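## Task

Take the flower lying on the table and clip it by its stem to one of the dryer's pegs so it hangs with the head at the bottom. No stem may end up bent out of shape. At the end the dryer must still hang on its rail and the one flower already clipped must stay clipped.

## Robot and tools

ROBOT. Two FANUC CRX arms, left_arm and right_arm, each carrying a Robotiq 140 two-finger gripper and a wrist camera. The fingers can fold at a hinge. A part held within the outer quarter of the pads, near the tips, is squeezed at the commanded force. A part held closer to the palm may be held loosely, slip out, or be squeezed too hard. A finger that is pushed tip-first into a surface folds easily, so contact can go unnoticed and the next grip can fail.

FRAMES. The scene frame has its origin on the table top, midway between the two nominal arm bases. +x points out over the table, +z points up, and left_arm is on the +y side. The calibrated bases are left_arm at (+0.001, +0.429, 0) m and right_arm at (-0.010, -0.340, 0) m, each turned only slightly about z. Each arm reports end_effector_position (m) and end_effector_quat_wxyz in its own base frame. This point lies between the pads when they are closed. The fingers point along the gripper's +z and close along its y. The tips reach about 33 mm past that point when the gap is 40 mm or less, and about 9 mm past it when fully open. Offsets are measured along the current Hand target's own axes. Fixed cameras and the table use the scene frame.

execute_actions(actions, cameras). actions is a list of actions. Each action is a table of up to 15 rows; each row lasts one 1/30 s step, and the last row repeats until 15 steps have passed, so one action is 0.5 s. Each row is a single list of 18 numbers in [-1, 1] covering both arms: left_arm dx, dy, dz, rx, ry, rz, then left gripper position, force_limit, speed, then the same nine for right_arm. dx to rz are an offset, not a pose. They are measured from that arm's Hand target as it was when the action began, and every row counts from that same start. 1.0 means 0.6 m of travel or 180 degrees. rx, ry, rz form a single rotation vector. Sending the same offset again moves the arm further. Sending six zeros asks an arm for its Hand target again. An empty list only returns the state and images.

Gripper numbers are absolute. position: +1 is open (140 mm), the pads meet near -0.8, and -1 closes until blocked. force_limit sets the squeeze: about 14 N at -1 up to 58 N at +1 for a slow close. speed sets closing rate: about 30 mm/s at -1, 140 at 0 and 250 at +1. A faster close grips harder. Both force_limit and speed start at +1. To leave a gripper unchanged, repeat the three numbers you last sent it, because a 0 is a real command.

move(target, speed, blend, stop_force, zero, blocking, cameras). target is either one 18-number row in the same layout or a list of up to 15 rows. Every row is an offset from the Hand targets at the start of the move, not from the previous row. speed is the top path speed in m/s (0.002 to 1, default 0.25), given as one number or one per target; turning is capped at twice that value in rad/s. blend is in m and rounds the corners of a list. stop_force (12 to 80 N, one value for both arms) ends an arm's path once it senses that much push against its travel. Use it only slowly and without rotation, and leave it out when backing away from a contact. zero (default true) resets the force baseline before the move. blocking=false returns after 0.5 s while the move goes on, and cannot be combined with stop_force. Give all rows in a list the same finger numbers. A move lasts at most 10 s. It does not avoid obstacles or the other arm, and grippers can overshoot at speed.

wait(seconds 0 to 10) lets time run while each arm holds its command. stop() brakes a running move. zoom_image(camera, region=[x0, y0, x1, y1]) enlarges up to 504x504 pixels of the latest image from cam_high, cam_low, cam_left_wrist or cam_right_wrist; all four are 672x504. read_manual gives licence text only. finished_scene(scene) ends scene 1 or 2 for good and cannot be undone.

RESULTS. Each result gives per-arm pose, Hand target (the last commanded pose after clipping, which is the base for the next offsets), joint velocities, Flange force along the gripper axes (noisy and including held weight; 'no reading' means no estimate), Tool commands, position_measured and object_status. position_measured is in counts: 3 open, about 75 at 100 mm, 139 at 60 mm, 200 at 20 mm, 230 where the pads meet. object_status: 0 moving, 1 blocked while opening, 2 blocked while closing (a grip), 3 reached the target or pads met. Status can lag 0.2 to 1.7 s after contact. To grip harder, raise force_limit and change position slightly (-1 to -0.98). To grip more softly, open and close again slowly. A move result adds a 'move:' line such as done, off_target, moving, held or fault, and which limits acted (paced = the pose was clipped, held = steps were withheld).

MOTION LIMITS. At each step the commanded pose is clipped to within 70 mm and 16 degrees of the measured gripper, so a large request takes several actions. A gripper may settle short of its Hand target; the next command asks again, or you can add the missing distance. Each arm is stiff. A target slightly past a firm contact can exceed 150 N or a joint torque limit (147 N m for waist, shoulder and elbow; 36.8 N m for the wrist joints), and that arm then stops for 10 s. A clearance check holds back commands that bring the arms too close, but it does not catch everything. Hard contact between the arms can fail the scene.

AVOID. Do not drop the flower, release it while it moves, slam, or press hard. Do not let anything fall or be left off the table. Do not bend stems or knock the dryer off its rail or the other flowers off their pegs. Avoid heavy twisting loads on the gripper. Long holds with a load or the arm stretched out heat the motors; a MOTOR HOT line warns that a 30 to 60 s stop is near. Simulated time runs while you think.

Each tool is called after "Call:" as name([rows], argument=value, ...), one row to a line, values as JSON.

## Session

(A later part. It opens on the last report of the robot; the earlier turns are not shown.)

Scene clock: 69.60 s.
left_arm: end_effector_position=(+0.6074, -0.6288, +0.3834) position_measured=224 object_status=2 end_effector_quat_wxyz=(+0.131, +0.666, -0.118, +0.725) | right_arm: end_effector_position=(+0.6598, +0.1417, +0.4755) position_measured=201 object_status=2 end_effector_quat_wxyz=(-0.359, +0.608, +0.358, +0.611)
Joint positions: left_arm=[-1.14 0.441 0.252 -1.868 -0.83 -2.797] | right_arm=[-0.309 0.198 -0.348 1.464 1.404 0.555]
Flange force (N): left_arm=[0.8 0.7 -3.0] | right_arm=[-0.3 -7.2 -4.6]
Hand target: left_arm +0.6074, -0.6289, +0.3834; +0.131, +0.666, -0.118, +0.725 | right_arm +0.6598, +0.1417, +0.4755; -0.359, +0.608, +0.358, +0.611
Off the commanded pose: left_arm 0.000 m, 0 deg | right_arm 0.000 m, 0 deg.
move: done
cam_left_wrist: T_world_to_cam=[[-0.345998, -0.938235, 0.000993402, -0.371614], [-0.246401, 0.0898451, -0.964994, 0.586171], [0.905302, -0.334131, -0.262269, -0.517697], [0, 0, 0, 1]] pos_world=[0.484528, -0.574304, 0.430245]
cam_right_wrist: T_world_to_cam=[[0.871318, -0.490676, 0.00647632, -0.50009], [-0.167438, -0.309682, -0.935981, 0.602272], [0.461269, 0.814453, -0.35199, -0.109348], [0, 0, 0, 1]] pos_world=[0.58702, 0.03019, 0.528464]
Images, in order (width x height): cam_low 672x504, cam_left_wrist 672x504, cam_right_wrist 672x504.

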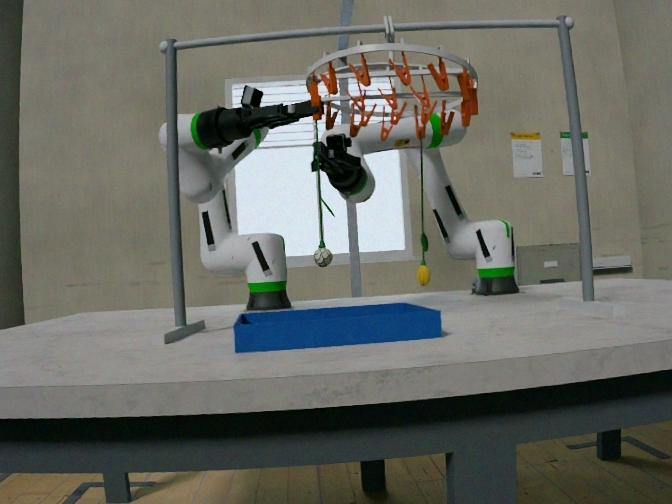

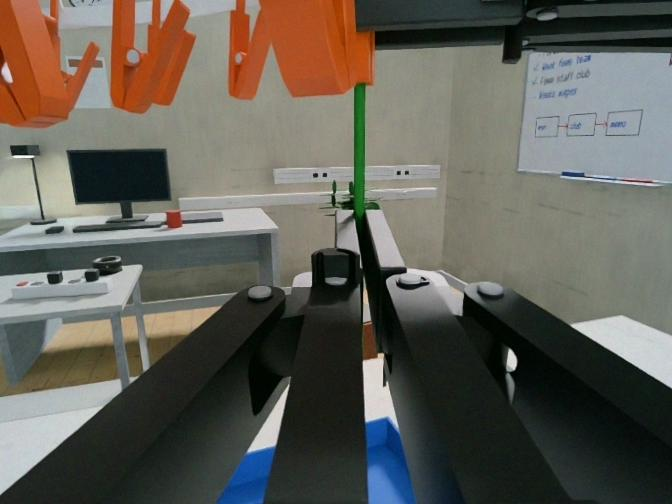

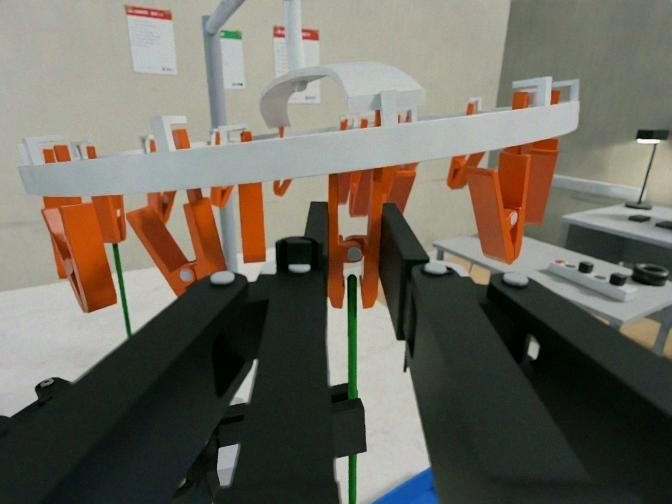

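Call:
execute_actions([
  [[0,0,0,0,0,0,-1,-1,-1,0,0,0,0,0,0,-0.1,0,-1]],
  [[0,0,0,0,0,0,-1,-1,-1,0,0,0,0,0,0,-0.1,0,-1]],
  [[0,0,0,0,0,0,-1,-1,-1,0,0,0,0,0,0,-0.1,0,-1]],
], cameras=["cam_right_wrist","cam_low","cam_left_wrist"])

Call:
zoom_image(camera="cam_right_wrist", region=[290, 200, 430, 340])

Call:
zoom_image(camera="cam_low", region=[290, 60, 350, 150])

Scene clock: 72.00 s.
left_arm: end_effector_position=(+0.6074, -0.6289, +0.3834) position_measured=224 object_status=2 end_effector_quat_wxyz=(+0.131, +0.666, -0.118, +0.725) | right_arm: end_effector_position=(+0.6598, +0.1417, +0.4755) position_measured=141 object_status=3 end_effector_quat_wxyz=(-0.359, +0.608, +0.358, +0.611)
Joint positions: left_arm=[-1.14 0.441 0.252 -1.868 -0.83 -2.797] | right_arm=[-0.309 0.198 -0.348 1.464 1.404 0.555]
Flange force (N): left_arm=[0.9 0.6 -2.7] | right_arm=[-0.2 -6.7 -4.4]
Flange force at the end of the 1st action (N): left_arm=[0.6 0.9 -2.7] | right_arm=[0.3 -8.2 -4.5]
Flange force at the end of the 2nd action (N): left_arm=[0.8 0.4 -2.8] | right_arm=[0.0 -7.7 -3.9]
Hand target: left_arm +0.6074, -0.6289, +0.3834; +0.131, +0.666, -0.118, +0.725 | right_arm +0.6598, +0.1417, +0.4755; -0.359, +0.608, +0.358, +0.611
Off the commanded pose: left_arm 0.000 m, 0 deg | right_arm 0.000 m, 0 deg.
cam_left_wrist: T_world_to_cam=[[-0.345998, -0.938235, 0.000993402, -0.371614], [-0.246401, 0.0898451, -0.964994, 0.586074], [0.905302, -0.334131, -0.262269, -0.517723], [0, 0, 0, 1]] pos_world=[0.484528, -0.574304, 0.430145]
cam_right_wrist: T_world_to_cam=[[0.871318, -0.490676, 0.00647632, -0.50009], [-0.167438, -0.309682, -0.935981, 0.602272], [0.461269, 0.814453, -0.35199, -0.109348], [0, 0, 0, 1]] pos_world=[0.58702, 0.03019, 0.528464]
Images, in order (width x height): cam_low 672x504, cam_left_wrist 672x504, cam_right_wrist 672x504.

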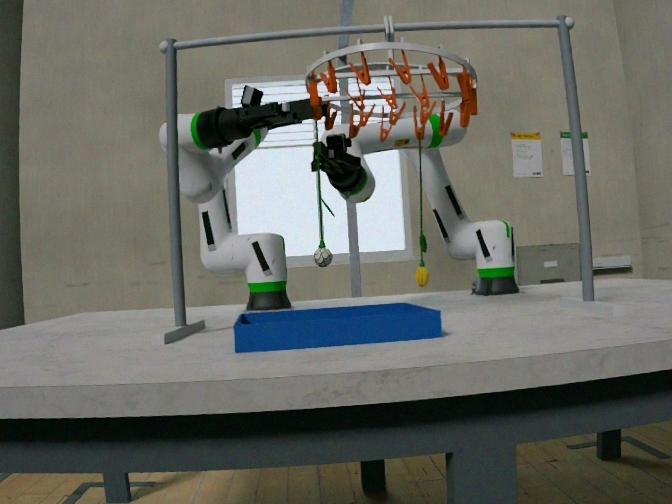

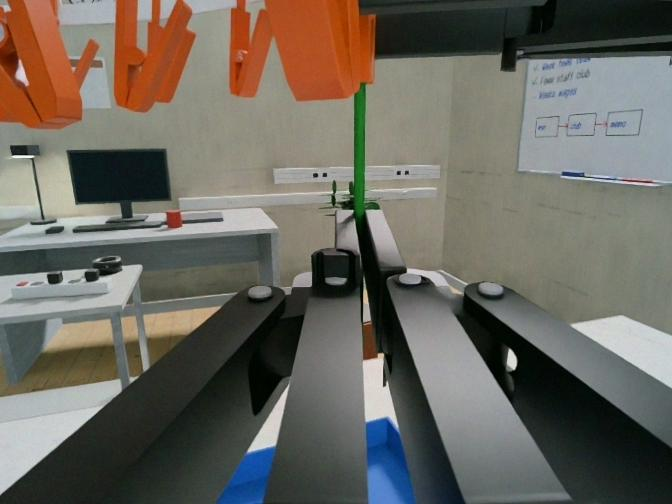

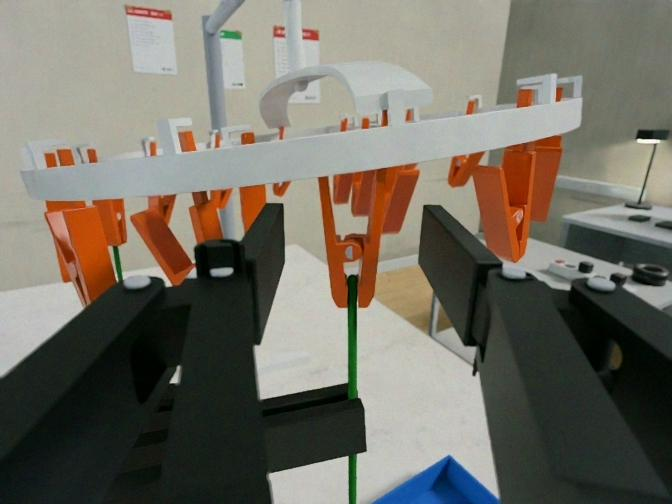

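Scaled by 3.600.

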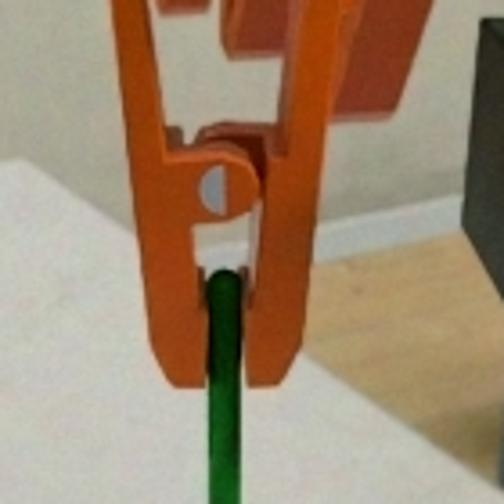

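Scaled by 5.600.

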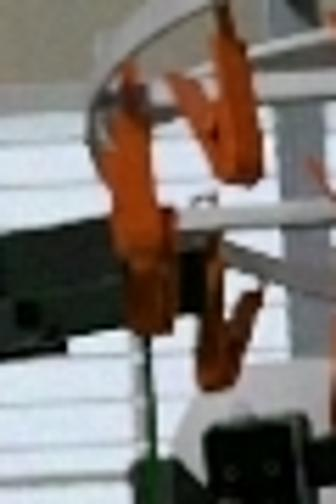

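Clamped. Release left, then retreat both.

Call:
execute_actions([
  [[0,0,0,0,0,0,-0.5,-1,-1,0,0,0,0,0,0,-0.1,0,-1]],
  [[0,0,0,0,0,0,-0.3,-1,-1,0,0,0,0,0,0,-0.1,0,-1]],
  [[0,0,0,0,0,0,-0.3,-1,-1,0,0,0,0,0,0,-0.1,0,-1]],
], cameras=["cam_right_wrist","cam_left_wrist"])

Call:
move(target=[0,0,-0.08,0,0,0,-0.3,-1,-1,0,0,-0.1,0,0,0,-0.1,0,-1], speed=0.05)

Scene clock: 74.03 s.
left_arm: end_effector_position=(+0.6074, -0.6289, +0.3834) position_measured=167 object_status=3 end_effector_quat_wxyz=(+0.131, +0.666, -0.118, +0.725) | right_arm: end_effector_position=(+0.6598, +0.1417, +0.4755) position_measured=141 object_status=3 end_effector_quat_wxyz=(-0.359, +0.608, +0.358, +0.611)
Joint positions: left_arm=[-1.14 0.441 0.252 -1.868 -0.83 -2.797] | right_arm=[-0.309 0.198 -0.348 1.464 1.404 0.555]
Flange force (N): left_arm=[1.2 0.6 -2.8] | right_arm=[-0.7 -8.0 -3.8]
Flange force at the end of the 1st action (N): left_arm=[1.1 0.6 -3.0] | right_arm=[0.2 -7.6 -3.6]
Flange force at the end of the 2nd action (N): left_arm=[1.2 0.5 -2.8] | right_arm=[0.2 -7.5 -4.2]
Hand target: left_arm +0.6074, -0.6289, +0.3834; +0.131, +0.666, -0.118, +0.725 | right_arm +0.6598, +0.1417, +0.4755; -0.359, +0.608, +0.358, +0.611
Off the commanded pose: left_arm 0.000 m, 0 deg | right_arm 0.000 m, 0 deg.
cam_left_wrist: T_world_to_cam=[[-0.345998, -0.938235, 0.000993402, -0.371614], [-0.246401, 0.0898451, -0.964994, 0.586074], [0.905302, -0.334131, -0.262269, -0.517723], [0, 0, 0, 1]] pos_world=[0.484528, -0.574304, 0.430145]
cam_right_wrist: T_world_to_cam=[[0.871318, -0.490676, 0.00647632, -0.50009], [-0.167438, -0.309682, -0.935981, 0.602272], [0.461269, 0.814453, -0.35199, -0.109348], [0, 0, 0, 1]] pos_world=[0.58702, 0.03019, 0.528464]
Images, in order (width x height): cam_left_wrist 672x504, cam_right_wrist 672x504.

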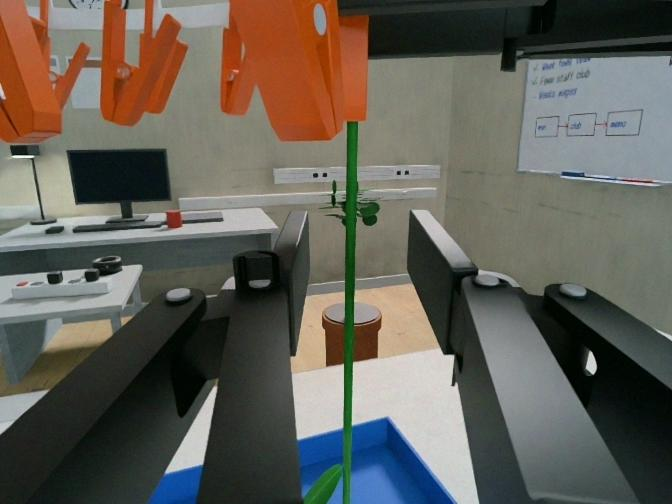

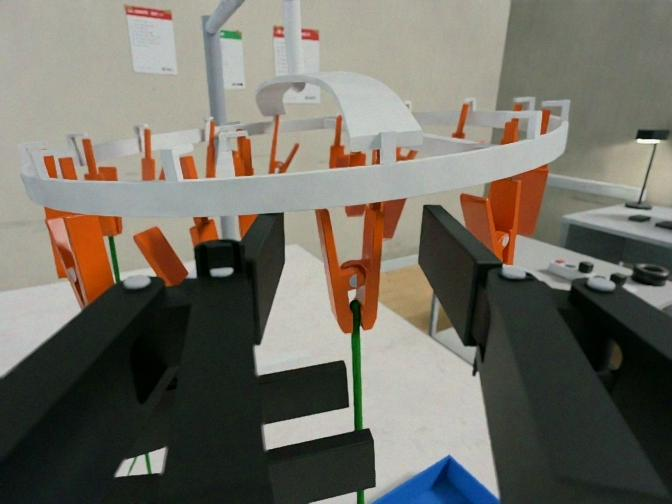

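Scene clock: 75.50 s.
left_arm: end_effector_position=(+0.5625, -0.6123, +0.3793) position_measured=167 object_status=3 end_effector_quat_wxyz=(+0.131, +0.666, -0.118, +0.725) | right_arm: end_effector_position=(+0.6307, +0.0893, +0.4753) position_measured=141 object_status=3 end_effector_quat_wxyz=(-0.359, +0.608, +0.358, +0.611)
Joint positions: left_arm=[-1.204 0.37 0.141 -1.872 -0.901 -2.771] | right_arm=[-0.443 0.182 -0.368 1.534 1.518 0.552]
Flange force (N): left_arm=[0.7 0.5 -3.0] | right_arm=[0.6 -8.0 -3.3]
Hand target: left_arm +0.5625, -0.6123, +0.3792; +0.131, +0.666, -0.118, +0.725 | right_arm +0.6307, +0.0893, +0.4753; -0.359, +0.608, +0.358, +0.611
Off the commanded pose: left_arm 0.000 m, 0 deg | right_arm 0.000 m, 0 deg.
move: done
cam_left_wrist: T_world_to_cam=[[-0.345998, -0.938235, 0.000993402, -0.371536], [-0.246401, 0.0898451, -0.964994, 0.569588], [0.905302, -0.334131, -0.262269, -0.472694], [0, 0, 0, 1]] pos_world=[0.439728, -0.557704, 0.426045]
cam_right_wrist: T_world_to_cam=[[0.871318, -0.490676, 0.00647632, -0.500406], [-0.167438, -0.309682, -0.935981, 0.580937], [0.461269, 0.814453, -0.35199, -0.053191], [0, 0, 0, 1]] pos_world=[0.55782, -0.02231, 0.528264]

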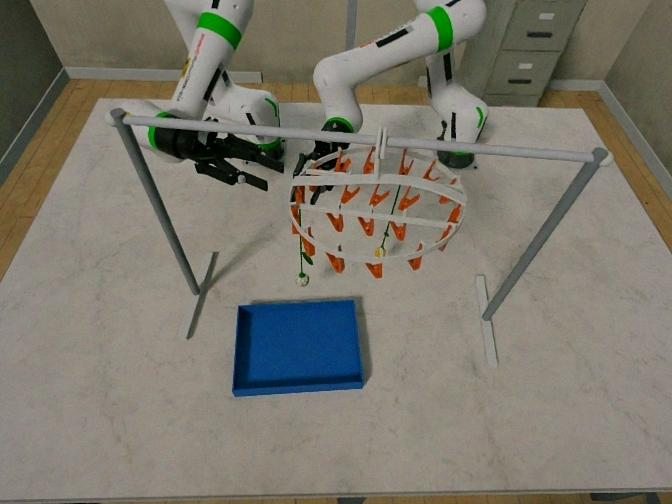

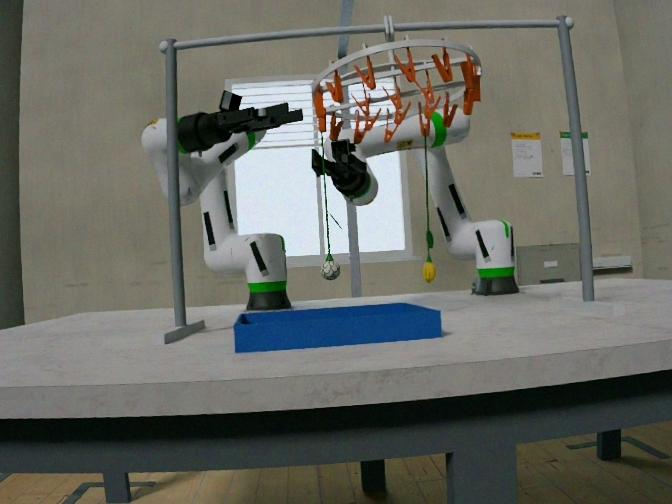

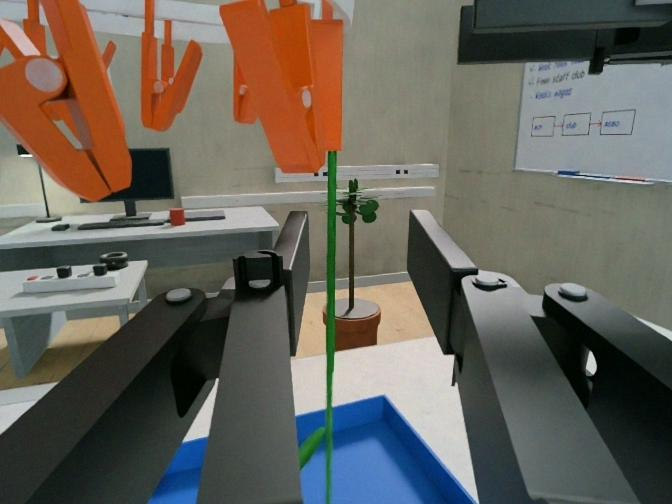

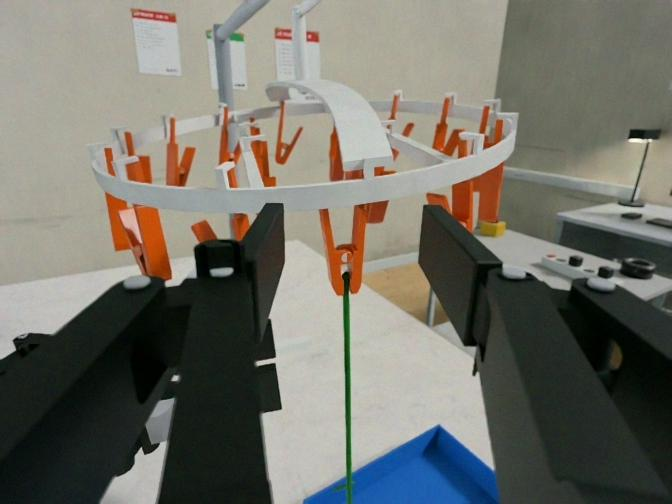

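Call:
move(target=[-0.03,0,-0.22,0,0,0,-0.7,-1,-1,0,0,-0.15,0,0,0,-0.1,0,-1], speed=0.08)

Call:
wait(seconds=2, cameras=["cam_high","cam_low","cam_right_wrist"])

Scene clock: 77.77 s.
left_arm: end_effector_position=(+0.4406, -0.5673, +0.3500) position_measured=217 object_status=3 end_effector_quat_wxyz=(+0.131, +0.666, -0.118, +0.725) | right_arm: end_effector_position=(+0.5869, +0.0106, +0.4750) position_measured=141 object_status=3 end_effector_quat_wxyz=(-0.359, +0.608, +0.358, +0.611)
Joint positions: left_arm=[-1.412 0.232 -0.117 -1.849 -1.127 -2.703] | right_arm=[-0.647 0.189 -0.36 1.641 1.692 0.554]
Flange force (N): left_arm=[0.9 1.1 -3.0] | right_arm=[-0.2 -8.8 -1.7]
Hand target: left_arm +0.4406, -0.5674, +0.3500; +0.131, +0.666, -0.118, +0.725 | right_arm +0.5869, +0.0106, +0.4750; -0.359, +0.608, +0.358, +0.611
Off the commanded pose: left_arm 0.000 m, 0 deg | right_arm 0.000 m, 0 deg.
move: done
cam_left_wrist: T_world_to_cam=[[-0.345913, -0.938266, 0.000969712, -0.371626], [-0.24641, 0.089847, -0.964992, 0.507318], [0.905332, -0.334042, -0.262277, -0.354864], [0, 0, 0, 1]] pos_world=[0.317728, -0.512804, 0.396845]
cam_right_wrist: T_world_to_cam=[[0.871318, -0.490676, 0.00647632, -0.500894], [-0.167438, -0.309682, -0.935981, 0.548904], [0.461269, 0.814453, -0.35199, 0.0308416], [0, 0, 0, 1]] pos_world=[0.51412, -0.10091, 0.527864]

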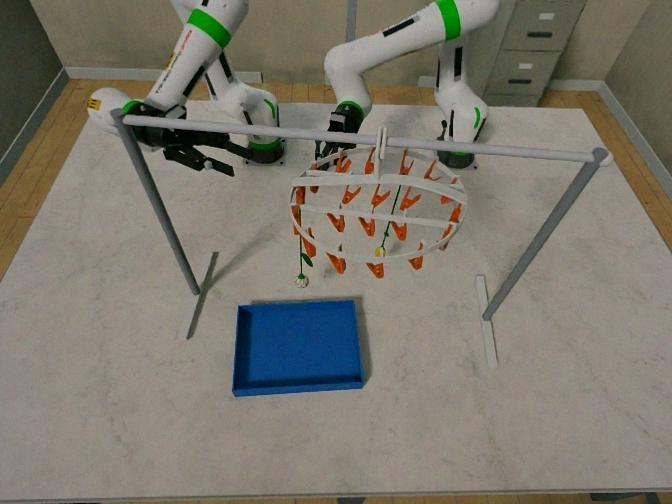

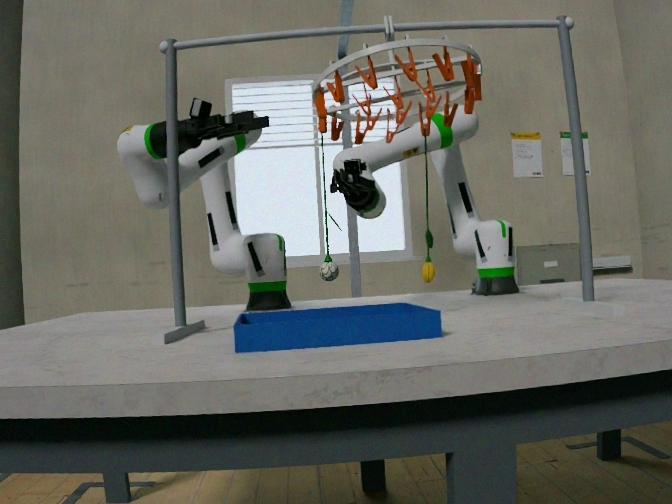

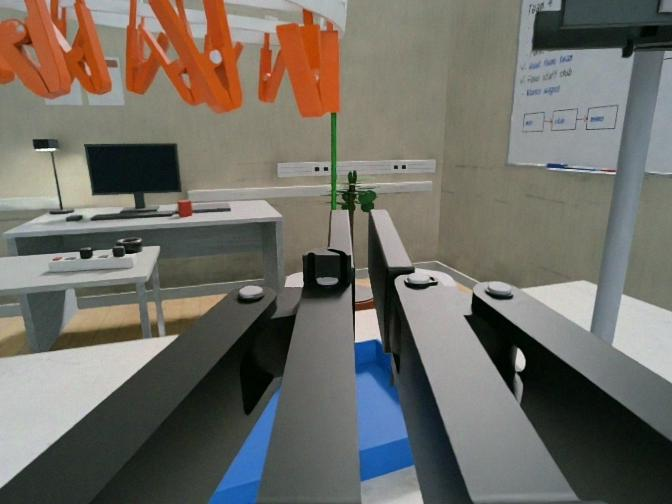

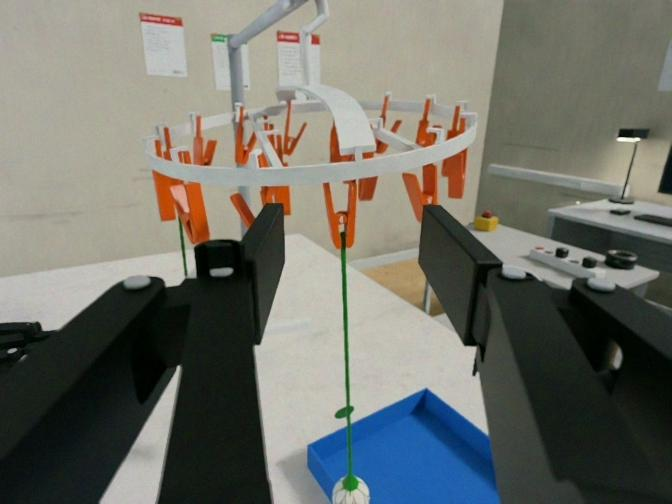

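Scene clock: 79.77 s.
left_arm: end_effector_position=(+0.4406, -0.5674, +0.3500) position_measured=217 object_status=3 end_effector_quat_wxyz=(+0.131, +0.666, -0.118, +0.725) | right_arm: end_effector_position=(+0.5869, +0.0106, +0.4750) position_measured=141 object_status=3 end_effector_quat_wxyz=(-0.359, +0.608, +0.358, +0.611)
Joint positions: left_arm=[-1.412 0.232 -0.117 -1.849 -1.127 -2.703] | right_arm=[-0.647 0.189 -0.36 1.641 1.692 0.554]
Flange force (N): left_arm=[1.2 0.7 -3.1] | right_arm=[-0.1 -9.0 -1.4]
Hand target: left_arm +0.4406, -0.5674, +0.3500; +0.131, +0.666, -0.118, +0.725 | right_arm +0.5869, +0.0106, +0.4750; -0.359, +0.608, +0.358, +0.611
Tool commands: left_gripper/position=-0.7 left_gripper/force_limit=-1.0 left_gripper/speed=-1.0 right_gripper/position=-0.1 right_gripper/force_limit=+0.0 right_gripper/speed=-1.0
Off the commanded pose: left_arm 0.000 m, 0 deg | right_arm 0.000 m, 0 deg.
wait: 2.00 s; at rest by 0.17 s
cam_right_wrist: T_world_to_cam=[[0.871318, -0.490676, 0.00647632, -0.500894], [-0.167438, -0.309682, -0.935981, 0.548904], [0.461269, 0.814453, -0.35199, 0.0308416], [0, 0, 0, 1]] pos_world=[0.51412, -0.10091, 0.527864]

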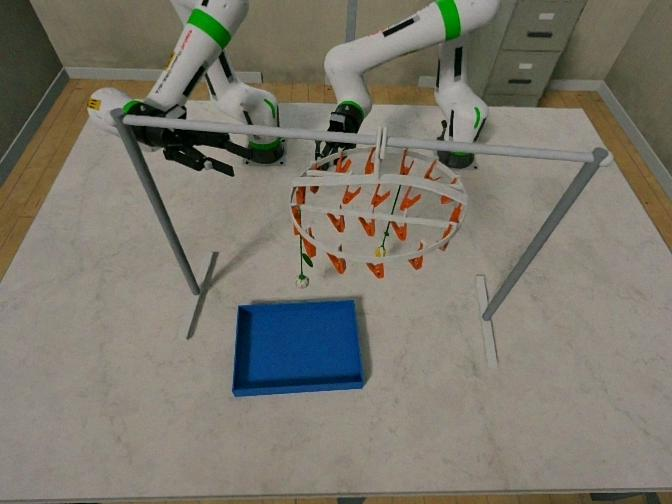

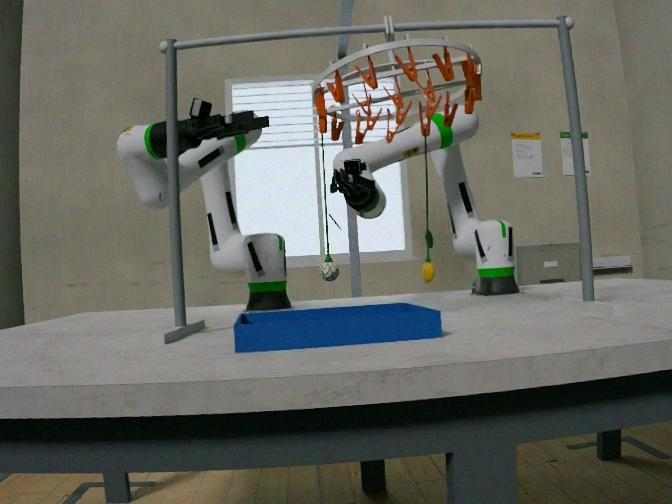

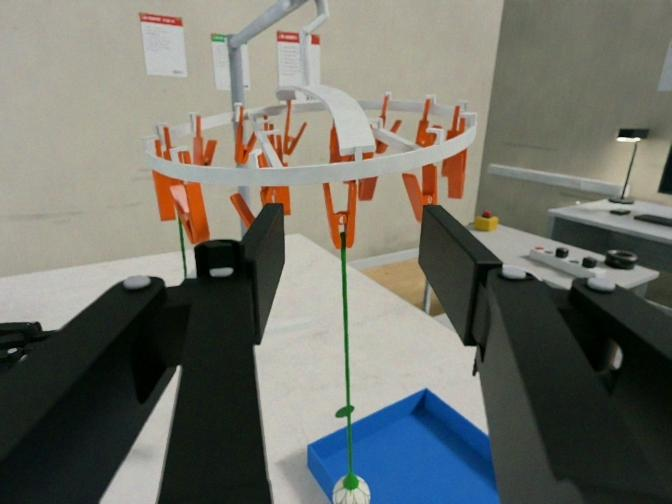

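Call:
finished_scene(scene=2)

The scene is finished: the task was done.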